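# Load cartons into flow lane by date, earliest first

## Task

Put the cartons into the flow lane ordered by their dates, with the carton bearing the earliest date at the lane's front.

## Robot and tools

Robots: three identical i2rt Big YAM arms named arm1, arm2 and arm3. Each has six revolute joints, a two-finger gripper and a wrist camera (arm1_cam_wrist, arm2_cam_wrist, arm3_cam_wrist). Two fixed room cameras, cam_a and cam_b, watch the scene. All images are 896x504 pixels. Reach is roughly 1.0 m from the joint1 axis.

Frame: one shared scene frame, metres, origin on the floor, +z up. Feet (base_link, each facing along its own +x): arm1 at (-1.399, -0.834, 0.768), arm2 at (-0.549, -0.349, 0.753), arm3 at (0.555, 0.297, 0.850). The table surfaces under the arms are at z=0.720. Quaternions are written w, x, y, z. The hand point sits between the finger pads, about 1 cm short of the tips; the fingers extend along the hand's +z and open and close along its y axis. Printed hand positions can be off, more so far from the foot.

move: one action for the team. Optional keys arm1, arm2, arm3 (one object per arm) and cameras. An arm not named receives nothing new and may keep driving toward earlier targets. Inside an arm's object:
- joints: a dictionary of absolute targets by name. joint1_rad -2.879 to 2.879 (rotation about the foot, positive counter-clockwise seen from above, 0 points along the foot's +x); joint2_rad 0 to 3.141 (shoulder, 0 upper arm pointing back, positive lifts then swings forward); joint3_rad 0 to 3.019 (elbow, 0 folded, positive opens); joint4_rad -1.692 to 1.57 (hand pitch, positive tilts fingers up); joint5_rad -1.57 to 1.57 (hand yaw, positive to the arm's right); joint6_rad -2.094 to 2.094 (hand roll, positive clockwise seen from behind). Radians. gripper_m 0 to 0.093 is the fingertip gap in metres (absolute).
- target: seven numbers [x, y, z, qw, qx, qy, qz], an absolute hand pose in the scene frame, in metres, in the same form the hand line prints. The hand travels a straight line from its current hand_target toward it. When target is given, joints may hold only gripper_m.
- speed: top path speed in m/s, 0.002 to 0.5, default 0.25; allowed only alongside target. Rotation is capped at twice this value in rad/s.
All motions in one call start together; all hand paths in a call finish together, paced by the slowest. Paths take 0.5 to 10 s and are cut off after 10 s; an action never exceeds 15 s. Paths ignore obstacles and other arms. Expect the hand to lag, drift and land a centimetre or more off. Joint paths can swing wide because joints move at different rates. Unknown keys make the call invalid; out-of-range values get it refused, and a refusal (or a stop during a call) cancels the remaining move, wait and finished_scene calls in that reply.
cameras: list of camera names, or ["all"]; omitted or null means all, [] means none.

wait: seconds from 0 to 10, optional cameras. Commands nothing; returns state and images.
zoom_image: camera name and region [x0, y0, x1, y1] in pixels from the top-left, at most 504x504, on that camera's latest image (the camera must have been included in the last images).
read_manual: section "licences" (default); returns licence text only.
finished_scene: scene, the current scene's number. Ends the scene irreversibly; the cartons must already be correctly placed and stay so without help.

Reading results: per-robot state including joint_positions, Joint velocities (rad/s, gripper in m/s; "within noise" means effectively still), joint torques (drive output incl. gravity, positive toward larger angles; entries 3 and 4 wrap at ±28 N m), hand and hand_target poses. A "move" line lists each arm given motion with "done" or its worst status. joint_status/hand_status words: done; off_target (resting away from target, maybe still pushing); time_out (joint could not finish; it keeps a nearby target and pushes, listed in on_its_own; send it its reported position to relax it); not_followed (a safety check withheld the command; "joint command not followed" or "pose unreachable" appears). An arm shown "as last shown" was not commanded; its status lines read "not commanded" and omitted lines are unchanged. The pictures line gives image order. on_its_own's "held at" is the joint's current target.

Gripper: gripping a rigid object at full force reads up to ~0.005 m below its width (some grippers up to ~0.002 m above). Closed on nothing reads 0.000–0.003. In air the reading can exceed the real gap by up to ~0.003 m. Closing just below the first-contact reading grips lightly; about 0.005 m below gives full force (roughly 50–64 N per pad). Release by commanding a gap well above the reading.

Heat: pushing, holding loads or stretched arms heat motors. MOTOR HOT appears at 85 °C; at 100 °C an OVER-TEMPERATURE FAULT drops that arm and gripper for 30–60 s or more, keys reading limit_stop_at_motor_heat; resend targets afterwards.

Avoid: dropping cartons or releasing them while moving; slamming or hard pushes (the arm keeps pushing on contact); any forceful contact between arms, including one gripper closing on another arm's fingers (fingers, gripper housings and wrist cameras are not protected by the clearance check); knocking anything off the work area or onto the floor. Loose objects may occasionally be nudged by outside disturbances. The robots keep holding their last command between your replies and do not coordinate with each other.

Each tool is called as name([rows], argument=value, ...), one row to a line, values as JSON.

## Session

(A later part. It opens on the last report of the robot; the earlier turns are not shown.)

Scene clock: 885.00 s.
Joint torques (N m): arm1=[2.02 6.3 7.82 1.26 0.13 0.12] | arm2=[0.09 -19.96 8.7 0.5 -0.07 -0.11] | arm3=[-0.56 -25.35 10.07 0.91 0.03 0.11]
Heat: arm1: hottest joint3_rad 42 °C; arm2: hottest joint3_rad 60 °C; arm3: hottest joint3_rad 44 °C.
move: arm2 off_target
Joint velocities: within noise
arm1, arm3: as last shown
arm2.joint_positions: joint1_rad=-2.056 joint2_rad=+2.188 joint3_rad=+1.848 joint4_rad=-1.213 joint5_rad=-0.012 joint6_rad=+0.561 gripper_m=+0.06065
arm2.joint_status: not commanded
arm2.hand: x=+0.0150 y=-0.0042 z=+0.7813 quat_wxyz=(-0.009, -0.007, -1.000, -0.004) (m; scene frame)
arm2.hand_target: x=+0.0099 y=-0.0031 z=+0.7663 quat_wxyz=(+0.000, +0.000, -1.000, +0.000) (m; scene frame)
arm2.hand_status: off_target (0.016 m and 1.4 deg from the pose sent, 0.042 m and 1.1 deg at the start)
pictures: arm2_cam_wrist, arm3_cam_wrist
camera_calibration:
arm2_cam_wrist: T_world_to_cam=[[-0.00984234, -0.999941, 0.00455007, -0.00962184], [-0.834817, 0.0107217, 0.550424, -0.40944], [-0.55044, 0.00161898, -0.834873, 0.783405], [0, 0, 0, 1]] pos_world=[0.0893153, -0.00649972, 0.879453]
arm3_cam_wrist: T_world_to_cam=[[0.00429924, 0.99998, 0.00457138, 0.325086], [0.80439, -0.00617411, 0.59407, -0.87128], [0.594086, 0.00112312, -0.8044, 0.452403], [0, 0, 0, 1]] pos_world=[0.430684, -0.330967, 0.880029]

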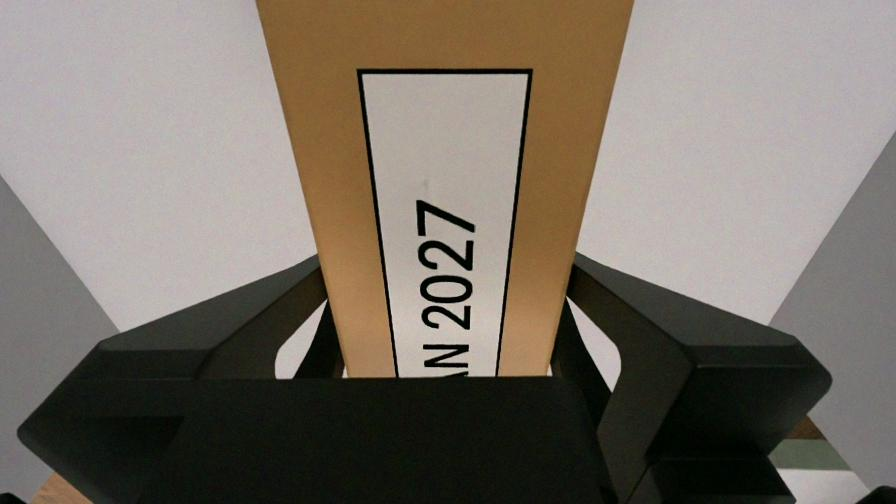

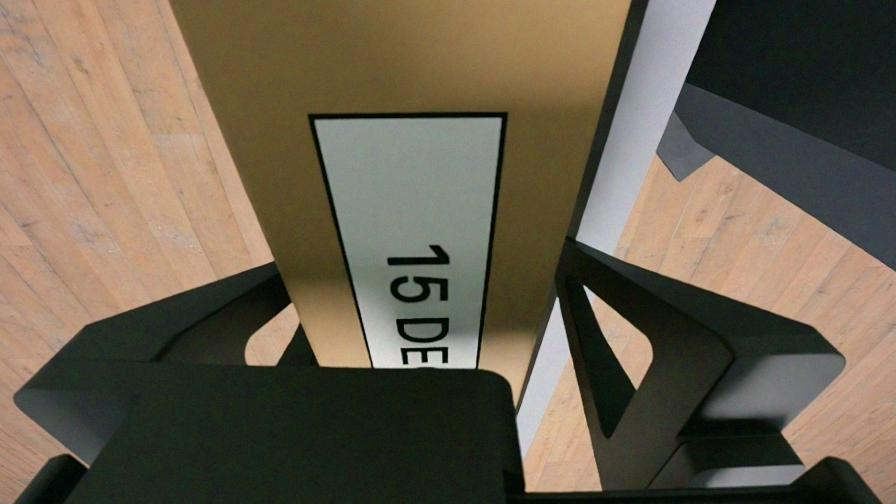

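move(arm2={"joints": {"gripper_m": 0.08}}, arm3={"target": [0.505, -0.325, 0.86, 0, 1, 0, 0], "speed": 0.1}, cameras=["arm3_cam_wrist"])

move(arm2={"target": [0, -0.003, 0.9, 0, 0, 1, 0], "speed": 0.2}, arm3={"target": [0.49, -0.31, 0.93, 0, 1, 0, 0], "speed": 0.2}, cameras=["arm3_cam_wrist"])

move(arm2={"joints": {"joint1_rad": -1.742, "joint2_rad": 1.349, "joint3_rad": 1.159, "joint4_rad": -1.381, "joint5_rad": 0, "joint6_rad": 0.86}}, arm3={"joints": {"joint1_rad": 0.644, "joint2_rad": 1.648, "joint3_rad": 1.186, "joint4_rad": -0.507, "joint5_rad": 0, "joint6_rad": 0, "gripper_m": 0.093}}, cameras=["arm3_cam_wrist"])

Scene clock: 893.03 s.
Joint torques (N m): arm1=[2.02 6.36 7.82 1.25 0.13 0.11] | arm2=[0.15 -20.31 8.7 0.69 -0.05 -0.11] | arm3=[-0.03 -24.82 11.45 -0.01 0.04 0.14]
Heat: arm1: hottest joint3_rad 42 °C; arm2: hottest joint3_rad 60 °C; arm3: hottest joint3_rad 44 °C.
move: arm2 done; arm3 done
Joint velocities: within noise
arm1: as last shown
arm2.joint_positions: joint1_rad=-2.056 joint2_rad=+2.188 joint3_rad=+1.848 joint4_rad=-1.213 joint5_rad=-0.013 joint6_rad=+0.561 gripper_m=+0.07994
arm2.joint_status: all done
arm2.hand: x=+0.0149 y=-0.0041 z=+0.7813 quat_wxyz=(-0.009, -0.007, -1.000, -0.004) (m; scene frame)
arm2.hand_target: x=+0.0099 y=-0.0031 z=+0.7663 quat_wxyz=(+0.000, +0.000, -1.000, +0.000) (m; scene frame)
arm2.hand_status: not commanded
arm3.joint_positions: joint1_rad=+0.658 joint2_rad=+2.105 joint3_rad=+1.667 joint4_rad=-1.125 joint5_rad=+0.004 joint6_rad=+1.485 gripper_m=+0.07794
arm3.joint_status: not commanded
arm3.hand: x=+0.5059 y=-0.3215 z=+0.8640 quat_wxyz=(-0.004, -1.000, -0.005, +0.001) (m; scene frame)
arm3.hand_target: x=+0.5050 y=-0.3249 z=+0.8601 quat_wxyz=(+0.000, -1.000, +0.000, +0.000) (m; scene frame)
arm3.hand_status: done (0.005 m and 0.7 deg from the pose sent, 0.078 m and 0.8 deg at the start)
pictures: arm3_cam_wrist
camera_calibration:
arm3_cam_wrist: T_world_to_cam=[[0.00660477, 0.999929, -0.00991563, 0.327633], [0.804579, 0.000574318, 0.593845, -0.91813], [0.593808, -0.0119001, -0.804519, 0.513901], [0, 0, 0, 1]] pos_world=[0.431386, -0.320967, 0.961919]

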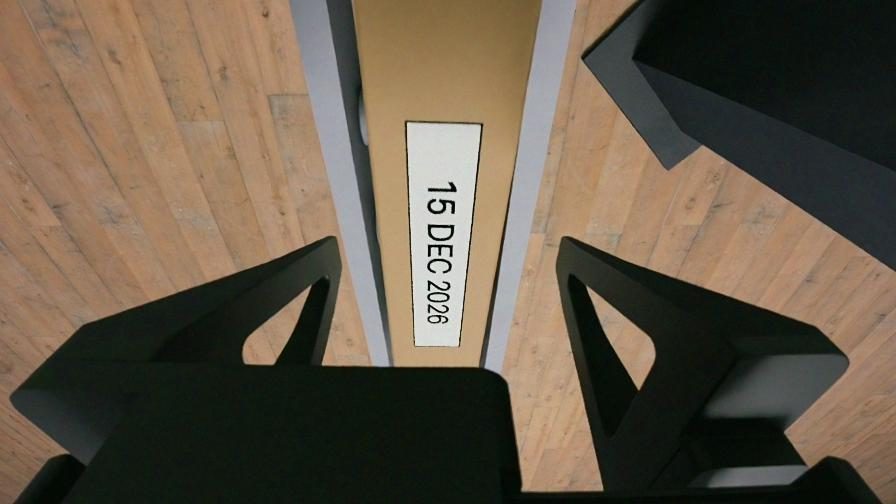

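Scene clock: 894.57 s.
Joint torques (N m): arm1=[1.96 6.36 7.79 1.26 0.14 0.11] | arm2=[0.44 -19.19 14.05 -0.29 0.02 -0.05] | arm3=[-0.79 -25.35 13.71 -0.13 0.07 -0.01]
Heat: arm1: hottest joint3_rad 42 °C; arm2: hottest joint3_rad 60 °C; arm3: hottest joint3_rad 44 °C.
move: arm2 off_target; arm3 off_target
Joint velocities: within noise
arm1: as last shown
arm2.joint_positions: joint1_rad=-2.056 joint2_rad=+2.068 joint3_rad=+1.945 joint4_rad=-1.473 joint5_rad=-0.015 joint6_rad=+0.561 gripper_m=+0.07994
arm2.joint_status: not commanded
arm2.hand: x=-0.0083 y=-0.0157 z=+0.8929 quat_wxyz=(+0.009, -0.007, -1.000, +0.006) (m; scene frame)
arm2.hand_target: x=-0.0006 y=-0.0033 z=+0.9002 quat_wxyz=(-0.001, +0.000, -1.000, +0.000) (m; scene frame)
arm2.hand_status: off_target (0.017 m and 1.5 deg from the pose sent, 0.120 m and 1.4 deg at the start)
arm3.joint_positions: joint1_rad=+0.640 joint2_rad=+2.016 joint3_rad=+1.667 joint4_rad=-1.251 joint5_rad=+0.004 joint6_rad=+1.475 gripper_m=+0.07794
arm3.joint_status: not commanded
arm3.hand: x=+0.4966 y=-0.2978 z=+0.9164 quat_wxyz=(+0.015, -1.000, -0.001, -0.001) (m; scene frame)
arm3.hand_target: x=+0.4901 y=-0.3094 z=+0.9301 quat_wxyz=(+0.000, -1.000, +0.000, +0.000) (m; scene frame)
arm3.hand_status: off_target (0.019 m and 1.7 deg from the pose sent, 0.069 m and 0.7 deg at the start)
pictures: arm3_cam_wrist
camera_calibration:
arm3_cam_wrist: T_world_to_cam=[[0.0144381, 0.99953, 0.0270245, 0.266553], [0.802547, -0.0277054, 0.595946, -0.95114], [0.596415, 0.0130841, -0.80257, 0.566209], [0, 0, 0, 1]] pos_world=[0.42179, -0.300188, 1.01405]

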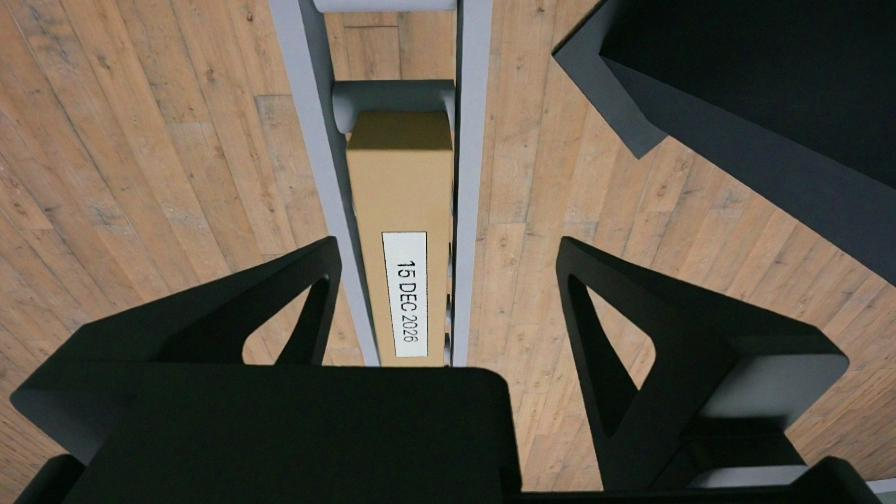

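Scene clock: 896.30 s.
Joint torques (N m): arm1=[1.96 6.3 7.8 1.26 0.14 0.12] | arm2=[-0.09 -8.82 9.11 0.44 0.06 0.09] | arm3=[0.38 -17.96 11.02 1.78 -0.06 -0.03]
Heat: arm1: hottest joint3_rad 42 °C; arm2: hottest joint3_rad 59 °C; arm3: hottest joint3_rad 44 °C.
move: arm2 done; arm3 done
Joint velocities: within noise
arm1: as last shown
arm2.joint_positions: joint1_rad=-1.742 joint2_rad=+1.347 joint3_rad=+1.169 joint4_rad=-1.385 joint5_rad=+0.000 joint6_rad=+0.850 gripper_m=+0.07994
arm2.joint_status: all done
arm2.hand: x=-0.3011 y=-0.0576 z=+0.9535 quat_wxyz=(-0.007, +0.005, -1.000, +0.003) (m; scene frame)
arm2.hand_target: x=-0.3025 y=-0.0593 z=+0.9488 quat_wxyz=(-0.004, +0.000, -1.000, +0.006) (m; scene frame)
arm2.hand_status: not commanded
arm3.joint_positions: joint1_rad=+0.640 joint2_rad=+1.632 joint3_rad=+1.186 joint4_rad=-0.521 joint5_rad=+0.003 joint6_rad=+0.009 gripper_m=+0.09291
arm3.joint_status: all done
arm3.hand: x=+0.4968 y=-0.2969 z=+0.9872 quat_wxyz=(-0.201, -0.710, -0.639, +0.219) (m; scene frame)
arm3.hand_target: x=+0.4996 y=-0.3000 z=+0.9796 quat_wxyz=(-0.201, -0.705, -0.644, +0.218) (m; scene frame)
arm3.hand_status: not commanded
pictures: arm3_cam_wrist
camera_calibration:
arm3_cam_wrist: T_world_to_cam=[[-0.993256, 0.114851, -0.015838, 0.544047], [0.114261, 0.992863, 0.0341553, 0.206151], [0.0196477, 0.0321153, -0.999291, 1.10925], [0, 0, 0, 1]] pos_world=[0.495029, -0.302788, 1.11004]

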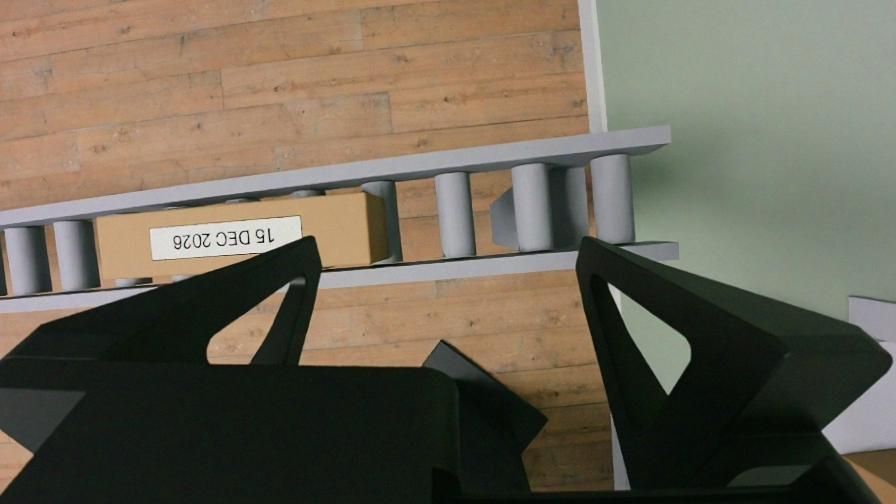

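move(arm3={"target": [0.16, -0.01, 0.95, 0, 1, 0, 0], "speed": 0.4}, arm2={"joints": {"joint1_rad": 0.0, "joint2_rad": 1.349, "joint3_rad": 1.159, "joint4_rad": -1.381, "joint5_rad": 0, "joint6_rad": 0.0}}, cameras=[])

move(arm3={"target": [0.0, -0.012, 0.89, 0, 1, 0, 0], "speed": 0.3}, cameras=["arm3_cam_wrist"])

Scene clock: 902.77 s.
Joint torques (N m): arm1=[2.02 6.36 7.8 1.28 0.13 0.11] | arm2=[0.38 -9 9.17 0.36 -0.01 -0.11] | arm3=[0.26 -16.91 14.2 -0.01 0.13 0.15]
Heat: arm1: hottest joint3_rad 42 °C; arm2: hottest joint3_rad 59 °C; arm3: hottest joint3_rad 44 °C.
move: arm2 done; arm3 off_target
Joint velocities: within noise
arm1: as last shown
arm2.joint_positions: joint1_rad=-0.006 joint2_rad=+1.347 joint3_rad=+1.169 joint4_rad=-1.382 joint5_rad=+0.000 joint6_rad=+0.010 gripper_m=+0.07998
arm2.joint_status: all done
arm2.hand: x=-0.8774 y=-0.1481 z=+0.9492 quat_wxyz=(+0.003, +0.962, -0.274, +0.001) (m; scene frame)
arm2.hand_target: x=-0.8761 y=-0.1514 z=+0.9446 quat_wxyz=(+0.004, +0.964, -0.266, +0.006) (m; scene frame)
arm2.hand_status: not commanded
arm3.joint_positions: joint1_rad=-0.173 joint2_rad=+1.698 joint3_rad=+1.280 joint4_rad=-1.162 joint5_rad=+0.000 joint6_rad=+0.655 gripper_m=+0.09292
arm3.joint_status: not commanded
arm3.hand: x=+0.1726 y=-0.0002 z=+0.9458 quat_wxyz=(+0.003, -1.000, -0.004, -0.005) (m; scene frame)
arm3.hand_target: x=+0.1604 y=-0.0097 z=+0.9499 quat_wxyz=(+0.000, -1.000, +0.000, +0.000) (m; scene frame)
arm3.hand_status: off_target (0.017 m and 0.8 deg from the pose sent, 0.444 m and 89.6 deg at the start)
pictures: none
No camera images: "cameras" was empty.

Scene clock: 904.37 s.
Joint torques (N m): arm1=[1.96 6.3 7.82 1.26 0.13 0.11] | arm2=[0.44 -8.94 9.17 0.38 -0.01 -0.11] | arm3=[-0.21 -24 14.41 0.02 0.08 -0.02]
Heat: arm1: hottest joint3_rad 42 °C; arm2: hottest joint3_rad 59 °C; arm3: hottest joint3_rad 44 °C.
move: arm3 off_target
Joint velocities: within noise
arm1.joint_positions: joint1_rad=+2.390 joint2_rad=+0.401 joint3_rad=+1.519 joint4_rad=-1.491 joint5_rad=-0.002 joint6_rad=-0.008 gripper_m=+0.09194
arm1.joint_status: not commanded
arm1.hand: x=-1.3094 y=-0.8056 z=+1.3627 quat_wxyz=(-0.557, +0.141, -0.813, -0.095) (m; scene frame)
arm1.hand_target: x=-1.3177 y=-0.8072 z=+1.3713 quat_wxyz=(-0.564, +0.144, -0.807, -0.103) (m; scene frame)
arm1.hand_status: not commanded
arm2: as last shown
arm3.joint_positions: joint1_rad=-0.327 joint2_rad=+2.085 joint3_rad=+1.714 joint4_rad=-1.205 joint5_rad=+0.001 joint6_rad=+0.518 gripper_m=+0.09292
arm3.joint_status: not commanded
arm3.hand: x=+0.0112 y=-0.0052 z=+0.8915 quat_wxyz=(+0.002, -1.000, +0.005, -0.003) (m; scene frame)
arm3.hand_target: x=+0.0004 y=-0.0117 z=+0.8901 quat_wxyz=(+0.000, -1.000, +0.000, +0.001) (m; scene frame)
arm3.hand_status: off_target (0.013 m and 0.6 deg from the pose sent, 0.182 m and 0.8 deg at the start)
pictures: arm3_cam_wrist
camera_calibration:
arm3_cam_wrist: T_world_to_cam=[[0.024921, 0.999689, 0.000776146, 0.00512578], [0.79957, -0.0203983, 0.600226, -0.542357], [0.600055, -0.0143377, -0.79983, 0.829307], [0, 0, 0, 1]] pos_world=[-0.0641045, -0.00429704, 0.988837]

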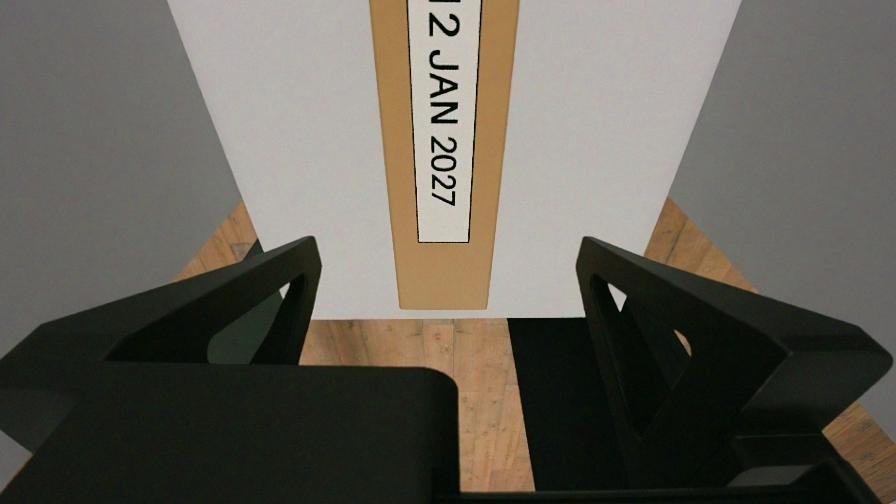

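move(arm3={"target": [-0.006, -0.009, 0.825, 0, 1, 0, 0], "speed": 0.2}, cameras=["arm3_cam_wrist"])

move(arm3={"target": [-0.006, -0.009, 0.762, 0, 1, 0, 0], "speed": 0.12}, cameras=["arm3_cam_wrist"])

move(arm3={"joints": {"gripper_m": 0.046}}, cameras=["arm3_cam_wrist"])

move(arm3={"target": [0.02, -0.006, 0.93, 0, 1, 0, 0], "speed": 0.25}, cameras=["arm3_cam_wrist"])

Scene clock: 913.67 s.
Joint torques (N m): arm1=[2.02 6.36 7.82 1.28 0.14 0.12] | arm2=[0.44 -9 9.17 0.38 0 -0.11] | arm3=[-0.44 -25.47 10.37 0.7 0.07 -0.02]
Heat: arm1: hottest joint3_rad 42 °C; arm2: hottest joint3_rad 58 °C; arm3: hottest joint3_rad 46 °C.
move: arm3 off_target
Joint velocities: within noise
arm1, arm2: as last shown
arm3.joint_positions: joint1_rad=-0.327 joint2_rad=+2.173 joint3_rad=+1.714 joint4_rad=-1.101 joint5_rad=+0.001 joint6_rad=+0.510 gripper_m=+0.09292
arm3.joint_status: not commanded
arm3.hand: x=-0.0021 y=-0.0126 z=+0.8375 quat_wxyz=(-0.002, -1.000, +0.000, +0.004) (m; scene frame)
arm3.hand_target: x=-0.0058 y=-0.0088 z=+0.8252 quat_wxyz=(+0.000, -1.000, +0.000, +0.000) (m; scene frame)
arm3.hand_status: off_target (0.014 m and 0.5 deg from the pose sent, 0.069 m and 0.7 deg at the start)
pictures: arm3_cam_wrist
camera_calibration:
arm3_cam_wrist: T_world_to_cam=[[0.0160555, 0.999848, -0.00673358, 0.0192031], [0.807362, -0.00899122, 0.589988, -0.490719], [0.589838, -0.014909, -0.807384, 0.800197], [0, 0, 0, 1]] pos_world=[-0.076107, -0.0116822, 0.935714]

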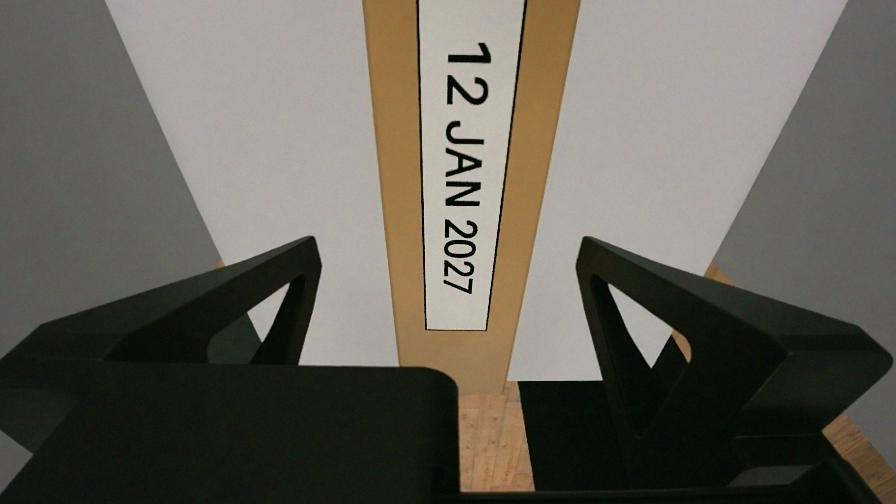

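Scene clock: 914.87 s.
Joint torques (N m): arm1=[1.96 6.36 7.79 1.28 0.13 0.12] | arm2=[0.38 -8.94 9.17 0.36 -0.01 -0.11] | arm3=[-0.67 -26.05 9.69 0.75 0.08 -0.05]
Heat: arm1: hottest joint3_rad 42 °C; arm2: hottest joint3_rad 58 °C; arm3: hottest joint3_rad 46 °C.
move: arm3 off_target
Joint velocities: within noise
arm1, arm2: as last shown
arm3.joint_positions: joint1_rad=-0.327 joint2_rad=+2.262 joint3_rad=+1.688 joint4_rad=-0.986 joint5_rad=+0.001 joint6_rad=+0.510 gripper_m=+0.09292
arm3.joint_status: not commanded
arm3.hand: x=-0.0032 y=-0.0134 z=+0.7745 quat_wxyz=(-0.002, -1.000, +0.000, +0.004) (m; scene frame)
arm3.hand_target: x=-0.0058 y=-0.0088 z=+0.7622 quat_wxyz=(+0.000, -1.000, +0.000, +0.000) (m; scene frame)
arm3.hand_status: off_target (0.014 m and 0.5 deg from the pose sent, 0.076 m and 0.5 deg at the start)
pictures: arm3_cam_wrist
camera_calibration:
arm3_cam_wrist: T_world_to_cam=[[0.0160555, 0.999848, -0.00673358, 0.0194987], [0.807362, -0.00899122, 0.589988, -0.452646], [0.589838, -0.014909, -0.807384, 0.75011], [0, 0, 0, 1]] pos_world=[-0.077307, -0.0123822, 0.872814]

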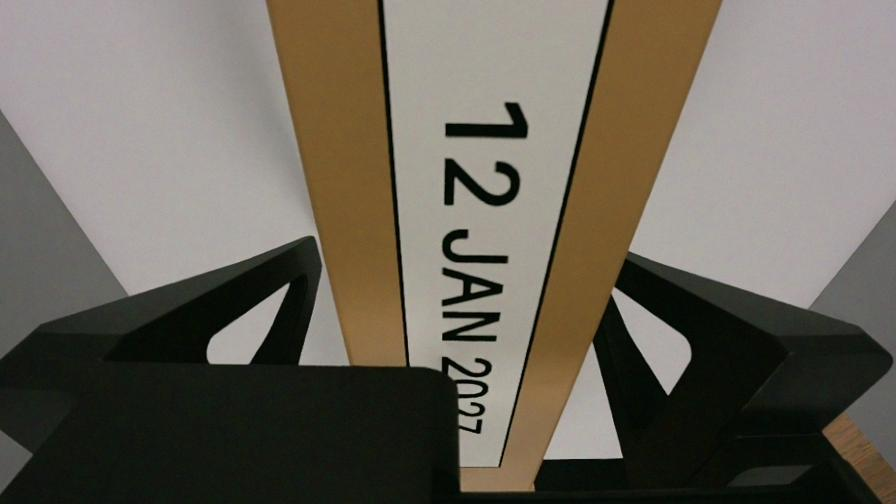

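Scene clock: 915.47 s.
Joint torques (N m): arm1=[2.02 6.36 7.83 1.29 0.14 0.12] | arm2=[0.44 -9 9.17 0.36 -0.01 -0.11] | arm3=[-0.62 -25.82 9.72 0.75 0.04 -0.03]
Heat: arm1: hottest joint3_rad 42 °C; arm2: hottest joint3_rad 58 °C; arm3: hottest joint3_rad 46 °C.
move: arm3 off_target
Joint velocities: within noise
arm1, arm2: as last shown
arm3.joint_positions: joint1_rad=-0.327 joint2_rad=+2.262 joint3_rad=+1.688 joint4_rad=-0.986 joint5_rad=+0.002 joint6_rad=+0.509 gripper_m=+0.05810
arm3.joint_status: gripper_m off_target (ended at +0.05813, target +0.04600)
arm3.hand: x=-0.0033 y=-0.0132 z=+0.7745 quat_wxyz=(-0.002, -1.000, +0.000, +0.004) (m; scene frame)
arm3.hand_target: x=-0.0058 y=-0.0088 z=+0.7622 quat_wxyz=(+0.000, -1.000, +0.000, +0.000) (m; scene frame)
arm3.hand_status: not commanded
pictures: arm3_cam_wrist
camera_calibration:
arm3_cam_wrist: T_world_to_cam=[[0.015716, 0.99986, -0.00575484, 0.018618], [0.807741, -0.00930349, 0.589464, -0.452163], [0.589328, -0.0139124, -0.807774, 0.750423], [0, 0, 0, 1]] pos_world=[-0.0773071, -0.0123819, 0.872813]

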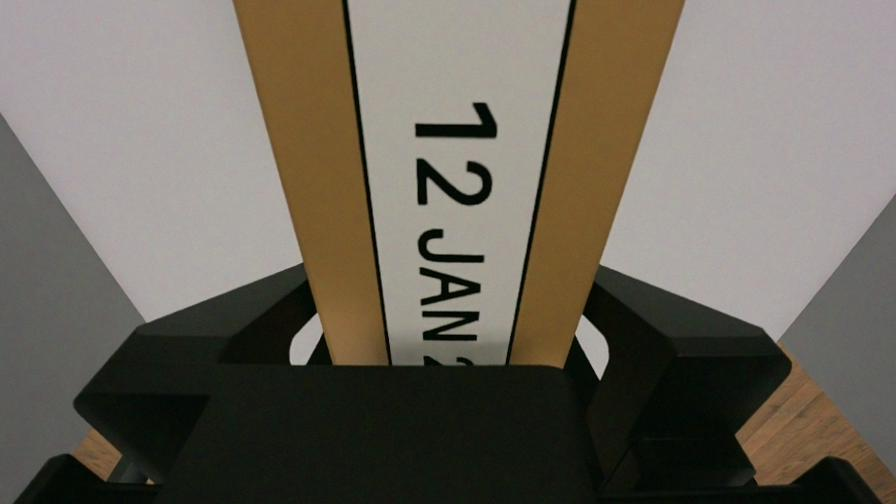

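Scene clock: 916.97 s.
Joint torques (N m): arm1=[1.96 6.3 7.82 1.29 0.14 0.12] | arm2=[0.38 -8.94 9.16 0.36 0 -0.11] | arm3=[0.56 -25.58 14.6 -0.06 0.04 0.15]
Heat: arm1: hottest joint3_rad 42 °C; arm2: hottest joint3_rad 58 °C; arm3: hottest joint3_rad 46 °C.
move: arm3 off_target
Joint velocities: within noise
arm1, arm2: as last shown
arm3.joint_positions: joint1_rad=-0.327 joint2_rad=+2.026 joint3_rad=+1.671 joint4_rad=-1.257 joint5_rad=+0.002 joint6_rad=+0.509 gripper_m=+0.05810
arm3.joint_status: not commanded
arm3.hand: x=+0.0325 y=+0.0070 z=+0.9113 quat_wxyz=(+0.011, -1.000, +0.000, -0.018) (m; scene frame)
arm3.hand_target: x=+0.0209 y=-0.0054 z=+0.9303 quat_wxyz=(+0.000, -1.000, +0.000, +0.000) (m; scene frame)
arm3.hand_status: off_target (0.026 m and 2.5 deg from the pose sent, 0.157 m and 0.5 deg at the start)
pictures: arm3_cam_wrist
camera_calibration:
arm3_cam_wrist: T_world_to_cam=[[0.0150157, 0.99969, 0.0198558, -0.024703], [0.780613, -0.0241298, 0.624549, -0.592599], [0.624835, 0.00612167, -0.780733, 0.814104], [0, 0, 0, 1]] pos_world=[-0.0457187, 0.00541231, 1.0062]

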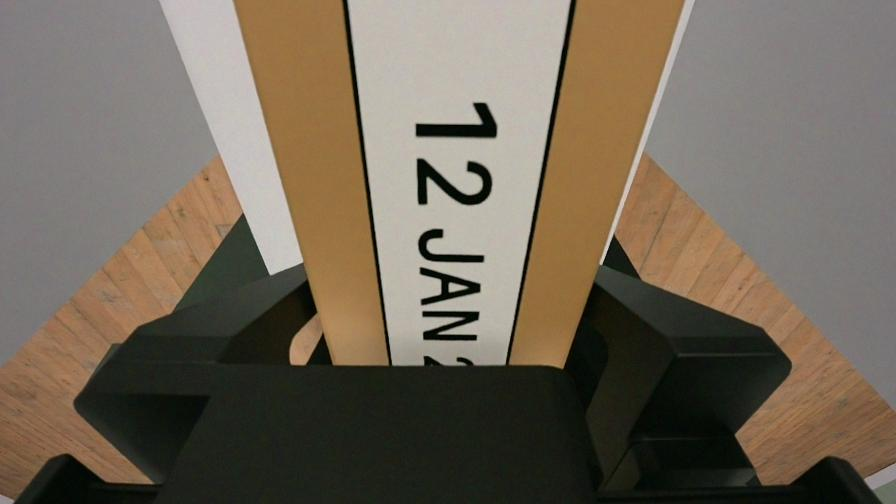

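move(arm3={"target": [0.25, -0.01, 0.94, 0, 1, 0, 0], "speed": 0.4}, cameras=[])

move(arm3={"target": [0.50, -0.335, 0.86, 0, 1, 0, 0], "speed": 0.4}, cameras=[])

move(arm3={"target": [0.50, -0.327, 0.80, 0, 1, 0, 0], "speed": 0.2}, cameras=["arm3_cam_wrist"])

Scene clock: 923.53 s.
Joint torques (N m): arm1=[1.96 6.42 7.8 1.28 0.14 0.11] | arm2=[0.38 -8.94 9.17 0.36 0 -0.11] | arm3=[0.62 -18.78 9.91 0.66 0.21 0.15]
Heat: arm1: hottest joint3_rad 42 °C; arm2: hottest joint3_rad 58 °C; arm3: hottest joint3_rad 46 °C.
move: arm3 done
Joint velocities: within noise
arm1, arm2: as last shown
arm3.joint_positions: joint1_rad=-0.049 joint2_rad=+1.594 joint3_rad=+1.103 joint4_rad=-1.110 joint5_rad=-0.002 joint6_rad=+0.783 gripper_m=+0.05810
arm3.joint_status: not commanded
arm3.hand: x=+0.2523 y=-0.0055 z=+0.9310 quat_wxyz=(+0.010, -1.000, -0.002, -0.013) (m; scene frame)
arm3.hand_target: x=+0.2500 y=-0.0100 z=+0.9400 quat_wxyz=(+0.000, -1.000, +0.000, +0.000) (m; scene frame)
arm3.hand_status: done (0.010 m and 1.9 deg from the pose sent, 0.220 m and 2.4 deg at the start)
pictures: none
No camera images: "cameras" was empty.

Scene clock: 925.77 s.
Joint torques (N m): arm1=[1.96 6.36 7.83 1.28 0.13 0.12] | arm2=[0.44 -8.94 9.17 0.36 0 -0.11] | arm3=[-0.85 -25.52 14.69 -0.12 0.24 0.15]
Heat: arm1: hottest joint3_rad 42 °C; arm2: hottest joint3_rad 57 °C; arm3: hottest joint3_rad 46 °C.
move: arm3 off_target
Joint velocities: within noise
arm1, arm2: as last shown
arm3.joint_positions: joint1_rad=+0.658 joint2_rad=+2.135 joint3_rad=+1.671 joint4_rad=-1.142 joint5_rad=-0.002 joint6_rad=+1.477 gripper_m=+0.05810
arm3.joint_status: not commanded
arm3.hand: x=+0.5073 y=-0.3153 z=+0.8475 quat_wxyz=(+0.017, -1.000, -0.009, -0.003) (m; scene frame)
arm3.hand_target: x=+0.5000 y=-0.3340 z=+0.8604 quat_wxyz=(-0.001, -1.000, +0.000, +0.000) (m; scene frame)
arm3.hand_status: off_target (0.024 m and 2.3 deg from the pose sent, 0.418 m and 1.9 deg at the start)
pictures: none
No camera images: "cameras" was empty.

Scene clock: 927.07 s.
Joint torques (N m): arm1=[2.02 6.36 7.8 1.28 0.13 0.11] | arm2=[0.38 -8.94 9.16 0.38 -0.01 -0.11] | arm3=[-0.62 -26.81 9.87 0.58 0.26 0.14]
Heat: arm1: hottest joint3_rad 42 °C; arm2: hottest joint3_rad 57 °C; arm3: hottest joint3_rad 46 °C.
move: arm3 done
Joint velocities: within noise
arm1: as last shown
arm2.joint_positions: joint1_rad=-0.006 joint2_rad=+1.347 joint3_rad=+1.169 joint4_rad=-1.382 joint5_rad=+0.000 joint6_rad=+0.010 gripper_m=+0.07998
arm2.joint_status: not commanded
arm2.hand: x=-0.8774 y=-0.1481 z=+0.9492 quat_wxyz=(+0.003, +0.962, -0.274, +0.001) (m; scene frame)
arm2.hand_target: x=-0.8761 y=-0.1514 z=+0.9446 quat_wxyz=(+0.004, +0.964, -0.266, +0.006) (m; scene frame)
arm2.hand_status: not commanded
arm3.joint_positions: joint1_rad=+0.658 joint2_rad=+2.202 joint3_rad=+1.646 joint4_rad=-1.029 joint5_rad=-0.002 joint6_rad=+1.477 gripper_m=+0.05810
arm3.joint_status: not commanded
arm3.hand: x=+0.5069 y=-0.3217 z=+0.7984 quat_wxyz=(+0.007, -1.000, -0.008, -0.002) (m; scene frame)
arm3.hand_target: x=+0.5000 y=-0.3269 z=+0.8001 quat_wxyz=(+0.000, -1.000, +0.000, +0.000) (m; scene frame)
arm3.hand_status: done (0.009 m and 1.3 deg from the pose sent, 0.050 m and 2.3 deg at the start)
pictures: arm3_cam_wrist
camera_calibration:
arm3_cam_wrist: T_world_to_cam=[[-0.00108476, 0.999926, 0.0120846, 0.313481], [0.800427, -0.00637568, 0.599396, -0.884498], [0.599429, 0.0103231, -0.800361, 0.4615], [0, 0, 0, 1]] pos_world=[0.43168, -0.323861, 0.895743]

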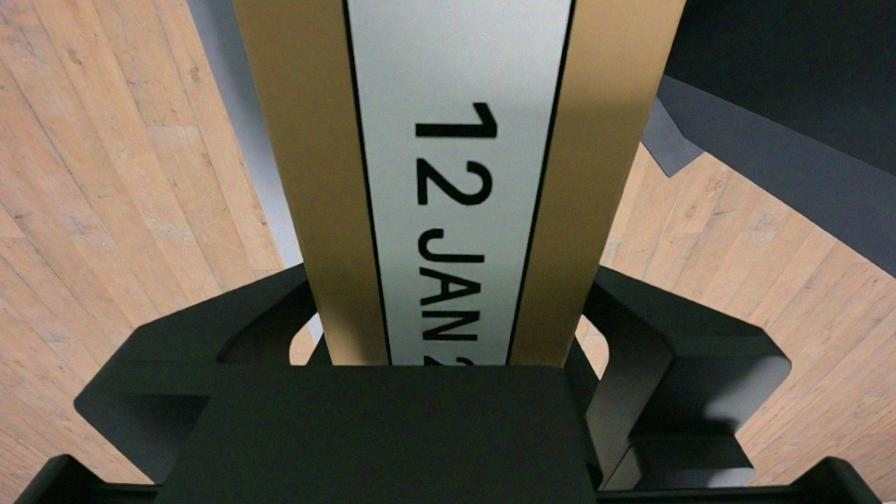

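move(arm3={"target": [0.497, -0.341, 0.79, 0, 1, 0, 0], "speed": 0.1}, cameras=["arm3_cam_wrist"])

Scene clock: 932.03 s.
Joint torques (N m): arm1=[2.02 6.42 7.82 1.25 0.14 0.12] | arm2=[0.44 -8.94 9.16 0.38 0 -0.11] | arm3=[-0.85 -25.52 13.63 0.25 0.16 0.11]
Heat: arm1: hottest joint3_rad 42 °C; arm2: hottest joint3_rad 57 °C; arm3: hottest joint3_rad 46 °C.
move: arm3 off_target
Joint velocities: within noise
arm1.joint_positions: joint1_rad=+2.390 joint2_rad=+0.401 joint3_rad=+1.519 joint4_rad=-1.491 joint5_rad=-0.002 joint6_rad=-0.008 gripper_m=+0.09194
arm1.joint_status: not commanded
arm1.hand: x=-1.3094 y=-0.8056 z=+1.3627 quat_wxyz=(-0.557, +0.141, -0.813, -0.095) (m; scene frame)
arm1.hand_target: x=-1.3177 y=-0.8072 z=+1.3713 quat_wxyz=(-0.564, +0.144, -0.807, -0.103) (m; scene frame)
arm1.hand_status: not commanded
arm2: as last shown
arm3.joint_positions: joint1_rad=+0.657 joint2_rad=+2.230 joint3_rad=+1.659 joint4_rad=-1.031 joint5_rad=+0.001 joint6_rad=+1.477 gripper_m=+0.05810
arm3.joint_status: not commanded
arm3.hand: x=+0.5058 y=-0.3216 z=+0.7857 quat_wxyz=(+0.016, -1.000, -0.008, -0.002) (m; scene frame)
arm3.hand_target: x=+0.4969 y=-0.3401 z=+0.7905 quat_wxyz=(+0.000, -1.000, +0.000, +0.000) (m; scene frame)
arm3.hand_status: off_target (0.022 m and 2.0 deg from the pose sent, 0.023 m and 1.3 deg at the start)
pictures: arm3_cam_wrist
camera_calibration:
arm3_cam_wrist: T_world_to_cam=[[0.0000138021, 0.999577, 0.0290945, 0.299531], [0.801179, -0.0174219, 0.598171, -0.878937], [0.598425, 0.0233016, -0.80084, 0.457036], [0, 0, 0, 1]] pos_world=[0.430681, -0.325367, 0.883052]

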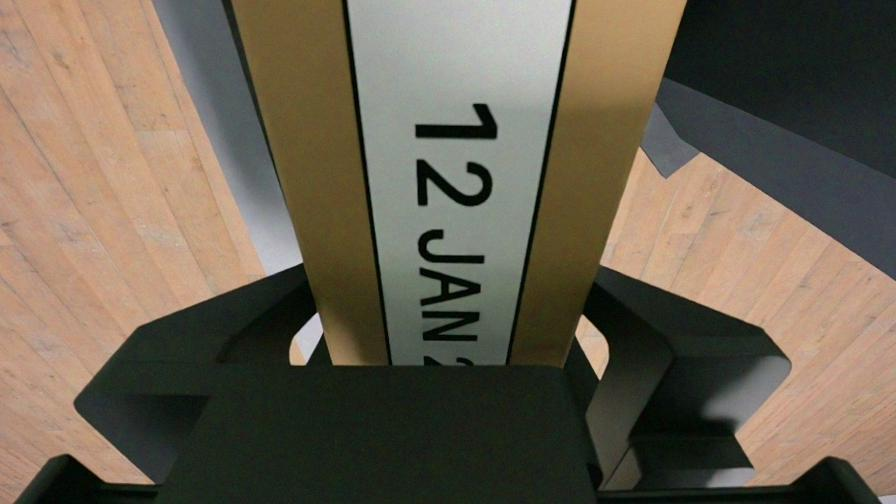

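move(arm3={"target": [0.497, -0.348, 0.83, 0, 1, 0, 0], "speed": 0.15}, cameras=[])

move(arm3={"target": [0.50, -0.337, 0.795, 0, 1, 0, 0], "speed": 0.1}, cameras=["arm3_cam_wrist"])

Scene clock: 936.10 s.
Joint torques (N m): arm1=[1.96 6.3 7.82 1.29 0.13 0.12] | arm2=[0.38 -8.94 9.18 0.38 -0.01 -0.11] | arm3=[-0.85 -29.22 14.06 -0.21 0.16 0.13]
Heat: arm1: hottest joint3_rad 42 °C; arm2: hottest joint3_rad 57 °C; arm3: hottest joint3_rad 47 °C.
move: arm3 off_target
Joint velocities: within noise
arm1, arm2: as last shown
arm3.joint_positions: joint1_rad=+0.657 joint2_rad=+2.230 joint3_rad=+1.705 joint4_rad=-1.108 joint5_rad=+0.001 joint6_rad=+1.477 gripper_m=+0.05810
arm3.joint_status: not commanded
arm3.hand: x=+0.5056 y=-0.3231 z=+0.8011 quat_wxyz=(+0.031, -0.999, -0.008, -0.003) (m; scene frame)
arm3.hand_target: x=+0.4970 y=-0.3463 z=+0.8306 quat_wxyz=(+0.000, -1.000, +0.000, +0.000) (m; scene frame)
arm3.hand_status: off_target (0.039 m and 3.7 deg from the pose sent, 0.052 m and 2.0 deg at the start)
pictures: none
No camera images: "cameras" was empty.

Scene clock: 937.20 s.
Joint torques (N m): arm1=[1.96 6.36 7.83 1.28 0.13 0.12] | arm2=[0.38 -8.94 9.17 0.36 0 -0.11] | arm3=[-0.5 -27.46 9.57 0.57 0.16 0.14]
Heat: arm1: hottest joint3_rad 42 °C; arm2: hottest joint3_rad 57 °C; arm3: hottest joint3_rad 46 °C.
move: arm3 done
Joint velocities: within noise
arm1, arm2: as last shown
arm3.joint_positions: joint1_rad=+0.657 joint2_rad=+2.230 joint3_rad=+1.693 joint4_rad=-1.041 joint5_rad=+0.001 joint6_rad=+1.478 gripper_m=+0.05810
arm3.joint_status: not commanded
arm3.hand: x=+0.5048 y=-0.3344 z=+0.7967 quat_wxyz=(+0.004, -1.000, -0.008, -0.001) (m; scene frame)
arm3.hand_target: x=+0.5000 y=-0.3370 z=+0.7950 quat_wxyz=(+0.000, -1.000, +0.000, +0.000) (m; scene frame)
arm3.hand_status: done (0.006 m and 1.0 deg from the pose sent, 0.016 m and 3.7 deg at the start)
pictures: arm3_cam_wrist
camera_calibration:
arm3_cam_wrist: T_world_to_cam=[[0.000430208, 0.999987, 0.00512527, 0.330989], [0.802303, -0.00340451, 0.596907, -0.879872], [0.596916, 0.00385523, -0.802294, 0.46221], [0, 0, 0, 1]] pos_world=[0.429881, -0.335762, 0.894334]

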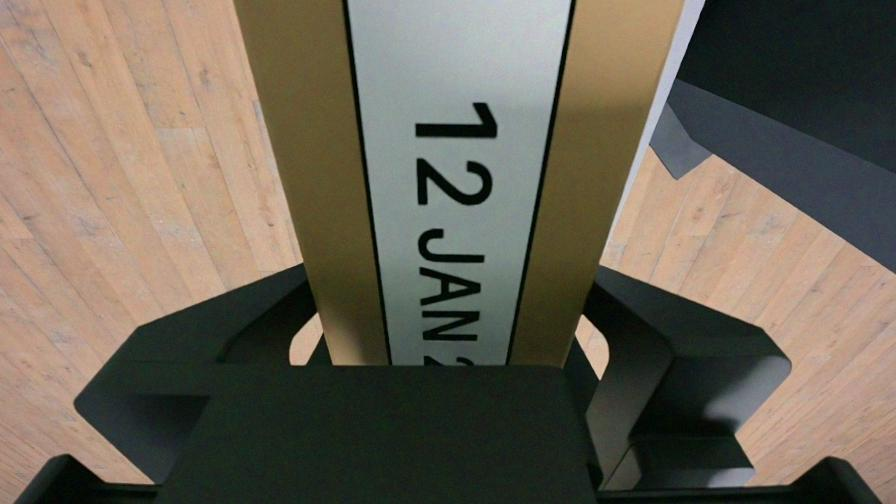

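move(arm3={"target": [0.50, -0.331, 0.772, 0, 1, 0, 0], "speed": 0.06}, cameras=["arm3_cam_wrist"])

move(arm3={"joints": {"gripper_m": 0.078}}, cameras=["arm3_cam_wrist"])

move(arm3={"target": [0.50, -0.33, 0.86, 0, 1, 0, 0], "speed": 0.1}, cameras=["arm3_cam_wrist"])

move(arm3={"joints": {"joint1_rad": 0.644, "joint2_rad": 1.648, "joint3_rad": 1.186, "joint4_rad": -0.507, "joint5_rad": 0, "joint6_rad": 0, "gripper_m": 0.093}}, cameras=["arm3_cam_wrist"])

Scene clock: 941.60 s.
Joint torques (N m): arm1=[1.96 6.3 7.83 1.26 0.14 0.12] | arm2=[0.38 -9 9.17 0.38 0 -0.11] | arm3=[-0.44 -25.82 9.03 0.65 0.08 0.12]
Heat: arm1: hottest joint3_rad 42 °C; arm2: hottest joint3_rad 57 °C; arm3: hottest joint3_rad 46 °C.
move: arm3 off_target
Joint velocities: within noise
arm1, arm2: as last shown
arm3.joint_positions: joint1_rad=+0.657 joint2_rad=+2.234 joint3_rad=+1.663 joint4_rad=-0.989 joint5_rad=+0.003 joint6_rad=+1.480 gripper_m=+0.05810
arm3.joint_status: not commanded
arm3.hand: x=+0.5046 y=-0.3326 z=+0.7842 quat_wxyz=(-0.004, -1.000, -0.006, +0.001) (m; scene frame)
arm3.hand_target: x=+0.5001 y=-0.3308 z=+0.7722 quat_wxyz=(+0.000, -1.000, +0.000, +0.000) (m; scene frame)
arm3.hand_status: off_target (0.013 m and 0.9 deg from the pose sent, 0.025 m and 1.0 deg at the start)
pictures: arm3_cam_wrist
camera_calibration:
arm3_cam_wrist: T_world_to_cam=[[0.00278081, 0.999931, -0.0114417, 0.341034], [0.804228, 0.00456373, 0.594303, -0.868476], [0.594314, -0.0108544, -0.80416, 0.450133], [0, 0, 0, 1]] pos_world=[0.429983, -0.332161, 0.882019]

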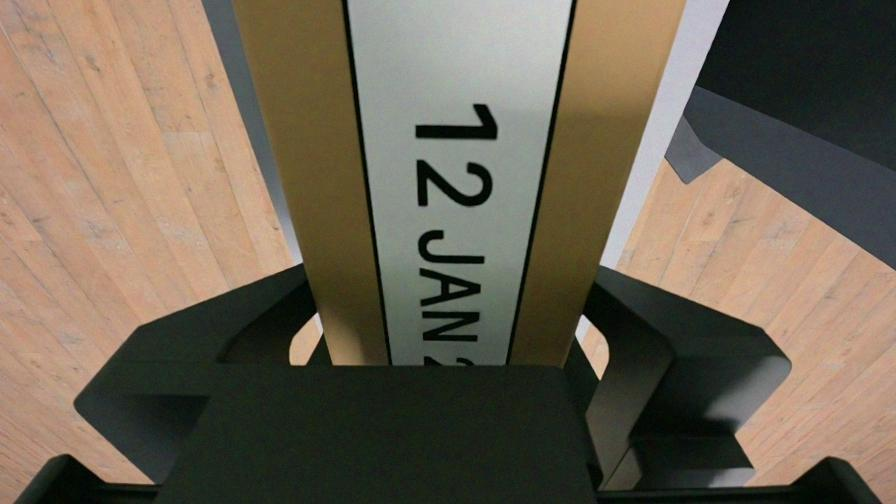

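Scene clock: 942.23 s.
Joint torques (N m): arm1=[2.02 6.42 7.79 1.26 0.13 0.12] | arm2=[0.38 -8.94 9.17 0.38 -0.01 -0.11] | arm3=[-0.73 -25.82 9.48 0.7 0.11 0.11]
Heat: arm1: hottest joint3_rad 42 °C; arm2: hottest joint3_rad 57 °C; arm3: hottest joint3_rad 46 °C.
move: arm3 done
Joint velocities: within noise
arm1, arm2: as last shown
arm3.joint_positions: joint1_rad=+0.657 joint2_rad=+2.234 joint3_rad=+1.657 joint4_rad=-0.991 joint5_rad=+0.003 joint6_rad=+1.481 gripper_m=+0.07720
arm3.joint_status: all done
arm3.hand: x=+0.5048 y=-0.3297 z=+0.7824 quat_wxyz=(-0.001, -1.000, -0.006, +0.001) (m; scene frame)
arm3.hand_target: x=+0.5000 y=-0.3308 z=+0.7723 quat_wxyz=(+0.000, -1.000, +0.000, +0.000) (m; scene frame)
arm3.hand_status: not commanded
pictures: arm3_cam_wrist
camera_calibration:
arm3_cam_wrist: T_world_to_cam=[[0.00352963, 0.999983, -0.00461302, 0.332401], [0.803937, -0.0000941666, 0.594715, -0.869354], [0.594704, -0.0058077, -0.803923, 0.449885], [0, 0, 0, 1]] pos_world=[0.430184, -0.329864, 0.880224]

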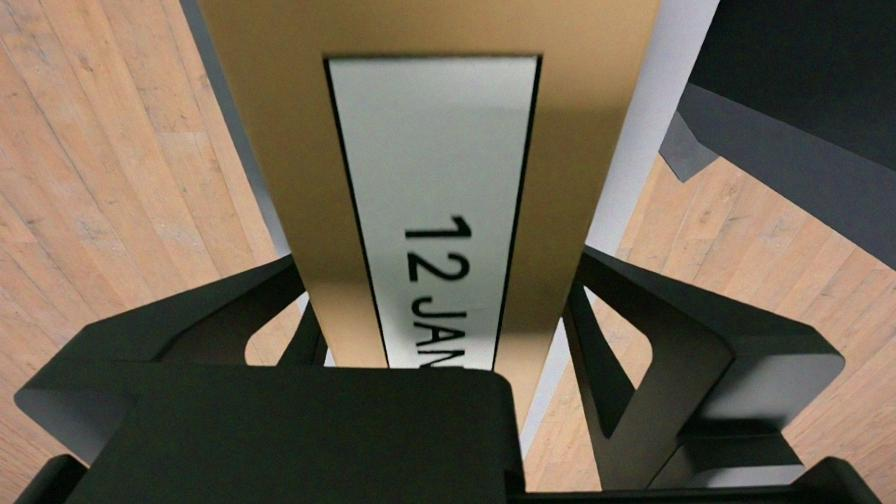

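Scene clock: 943.90 s.
Joint torques (N m): arm1=[2.02 6.3 7.83 1.26 0.13 0.12] | arm2=[0.44 -9 9.17 0.36 -0.01 -0.11] | arm3=[-0.5 -25.52 12.82 -0.08 0.1 0.09]
Heat: arm1: hottest joint3_rad 42 °C; arm2: hottest joint3_rad 56 °C; arm3: hottest joint3_rad 46 °C.
move: arm3 off_target
Joint velocities: within noise
arm1, arm2: as last shown
arm3.joint_positions: joint1_rad=+0.657 joint2_rad=+2.122 joint3_rad=+1.674 joint4_rad=-1.134 joint5_rad=+0.003 joint6_rad=+1.482 gripper_m=+0.07794
arm3.joint_status: not commanded
arm3.hand: x=+0.5055 y=-0.3199 z=+0.8562 quat_wxyz=(+0.006, -1.000, -0.006, +0.000) (m; scene frame)
arm3.hand_target: x=+0.5000 y=-0.3296 z=+0.8601 quat_wxyz=(+0.000, -1.000, +0.000, +0.000) (m; scene frame)
arm3.hand_status: off_target (0.012 m and 1.0 deg from the pose sent, 0.078 m and 0.7 deg at the start)
pictures: arm3_cam_wrist
camera_calibration:
arm3_cam_wrist: T_world_to_cam=[[0.00426755, 0.999947, 0.00938212, 0.310563], [0.803056, -0.00901776, 0.595836, -0.91715], [0.595889, 0.0049916, -0.803052, 0.511023], [0, 0, 0, 1]] pos_world=[0.430684, -0.321368, 0.953935]

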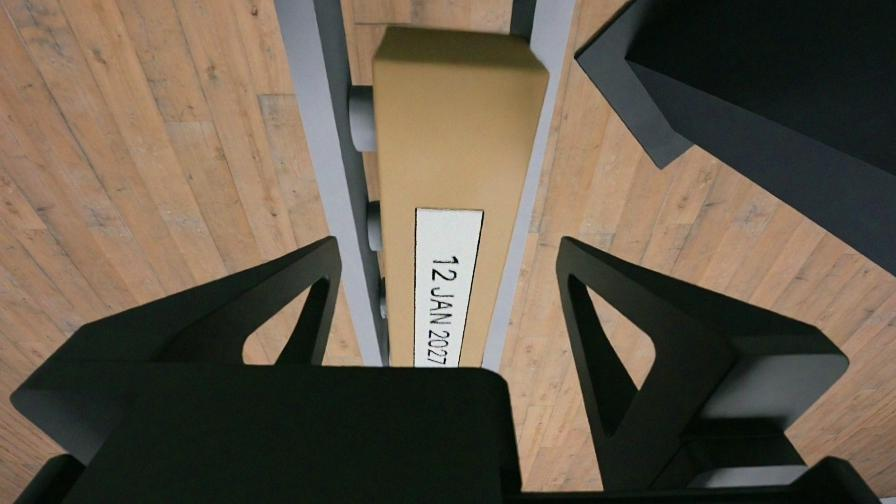

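Scene clock: 945.63 s.
Joint torques (N m): arm1=[1.96 6.36 7.8 1.28 0.13 0.12] | arm2=[0.38 -9 9.17 0.38 -0.01 -0.11] | arm3=[-0.79 -17.85 10.97 1.77 -0.05 -0.04]
Heat: arm1: hottest joint3_rad 42 °C; arm2: hottest joint3_rad 56 °C; arm3: hottest joint3_rad 46 °C.
move: arm3 done
Joint velocities: within noise
arm1, arm2: as last shown
arm3.joint_positions: joint1_rad=+0.655 joint2_rad=+1.628 joint3_rad=+1.187 joint4_rad=-0.521 joint5_rad=+0.003 joint6_rad=+0.008 gripper_m=+0.09291
arm3.joint_status: all done
arm3.hand: x=+0.5058 y=-0.2979 z=+0.9898 quat_wxyz=(-0.204, -0.704, -0.644, +0.220) (m; scene frame)
arm3.hand_target: x=+0.4996 y=-0.3000 z=+0.9796 quat_wxyz=(-0.200, -0.705, -0.644, +0.218) (m; scene frame)
arm3.hand_status: not commanded
pictures: arm3_cam_wrist
camera_calibration:
arm3_cam_wrist: T_world_to_cam=[[-0.994934, 0.0992908, -0.0157428, 0.549285], [0.0987978, 0.99467, 0.0294942, 0.219048], [0.0185874, 0.0277894, -0.999441, 1.11117], [0, 0, 0, 1]] pos_world=[0.504207, -0.303298, 1.11273]

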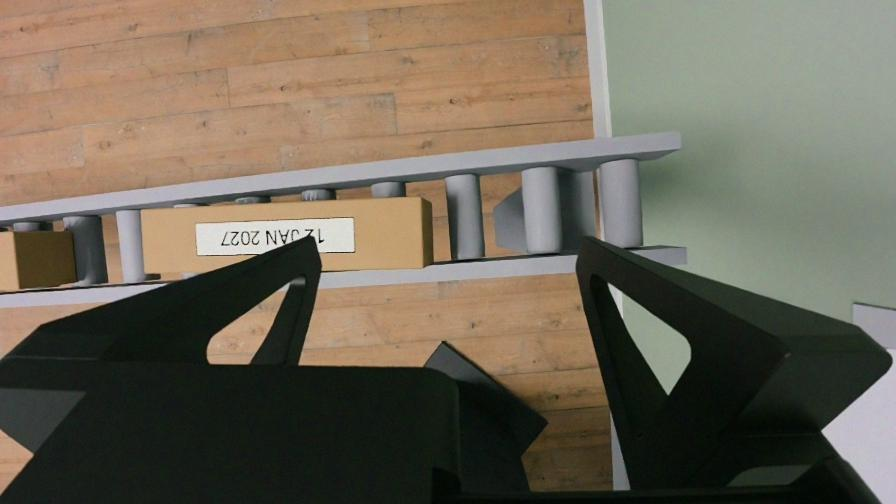

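wait(seconds=5, cameras=["arm3_cam_wrist", "cam_b", "cam_a"])

zoom_image(camera="cam_b", region=[300, 160, 580, 330])

Scene clock: 966.87 s.
Joint torques (N m): arm1=[1.96 6.36 7.8 1.26 0.14 0.12] | arm2=[0.44 -8.94 9.16 0.38 0 -0.11] | arm3=[-0.79 -17.79 10.93 1.8 -0.05 -0.02]
Heat: arm1: hottest joint3_rad 42 °C; arm2: hottest joint3_rad 55 °C; arm3: hottest joint3_rad 46 °C.
Joint velocities: within noise
arm1.joint_positions: joint1_rad=+2.390 joint2_rad=+0.401 joint3_rad=+1.519 joint4_rad=-1.491 joint5_rad=-0.002 joint6_rad=-0.008 gripper_m=+0.09194
arm1.joint_status: not commanded
arm1.hand: x=-1.3094 y=-0.8056 z=+1.3627 quat_wxyz=(-0.557, +0.141, -0.813, -0.095) (m; scene frame)
arm1.hand_target: x=-1.3177 y=-0.8072 z=+1.3713 quat_wxyz=(-0.564, +0.144, -0.807, -0.103) (m; scene frame)
arm1.hand_status: not commanded
arm2.joint_positions: joint1_rad=-0.006 joint2_rad=+1.347 joint3_rad=+1.169 joint4_rad=-1.382 joint5_rad=+0.000 joint6_rad=+0.010 gripper_m=+0.07998
arm2.joint_status: not commanded
arm2.hand: x=-0.8774 y=-0.1481 z=+0.9492 quat_wxyz=(+0.003, +0.962, -0.274, +0.001) (m; scene frame)
arm2.hand_target: x=-0.8761 y=-0.1514 z=+0.9446 quat_wxyz=(+0.004, +0.964, -0.266, +0.006) (m; scene frame)
arm2.hand_status: not commanded
arm3.joint_positions: joint1_rad=+0.655 joint2_rad=+1.628 joint3_rad=+1.187 joint4_rad=-0.521 joint5_rad=+0.003 joint6_rad=+0.008 gripper_m=+0.09291
arm3.joint_status: all done
arm3.hand: x=+0.5058 y=-0.2979 z=+0.9898 quat_wxyz=(-0.204, -0.704, -0.644, +0.220) (m; scene frame)
arm3.hand_target: x=+0.4996 y=-0.3000 z=+0.9796 quat_wxyz=(-0.200, -0.705, -0.644, +0.218) (m; scene frame)
arm3.hand_status: not commanded
wait: 5.00 s; at rest from the start
pictures: arm3_cam_wrist, cam_a, cam_b
camera_calibration:
arm3_cam_wrist: T_world_to_cam=[[-0.994969, 0.0989798, -0.0154499, 0.548981], [0.0984956, 0.994701, 0.0294629, 0.219235], [0.0182843, 0.0277929, -0.999446, 1.11132], [0, 0, 0, 1]] pos_world=[0.504306, -0.303298, 1.11273]

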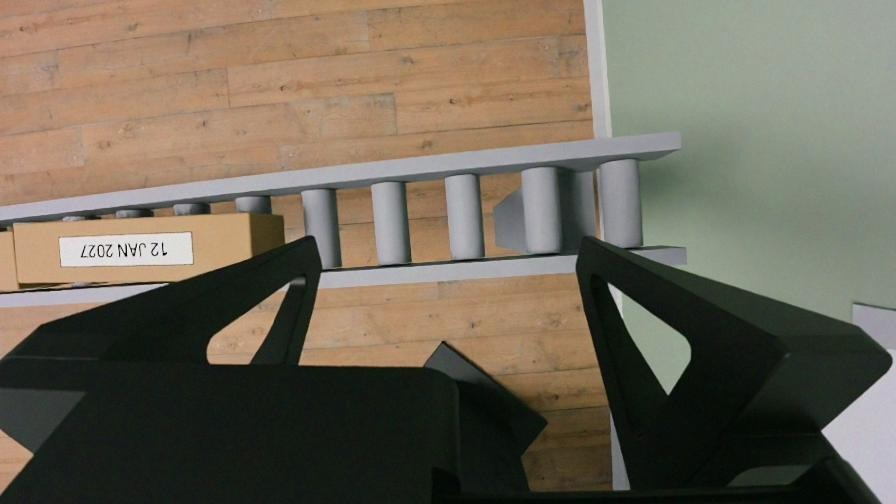

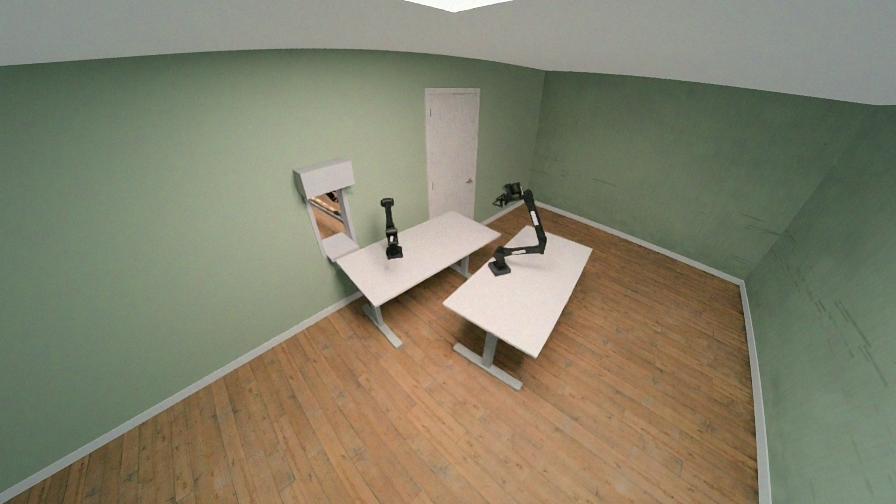

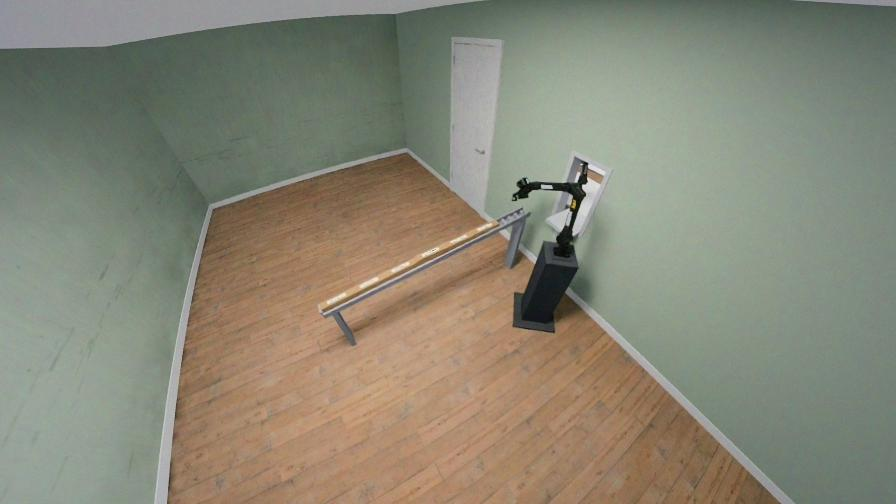

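Scaled by 1.800 from the camera's 896x504 image, which has a finer 1280x720 frame.

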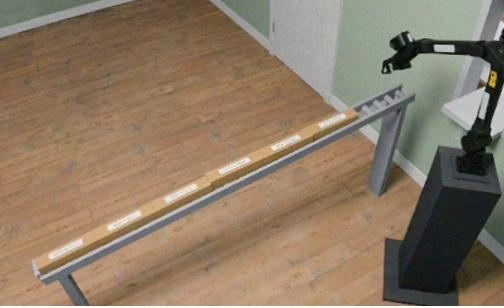

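finished_scene(scene=1)

The scene is finished: the task was done.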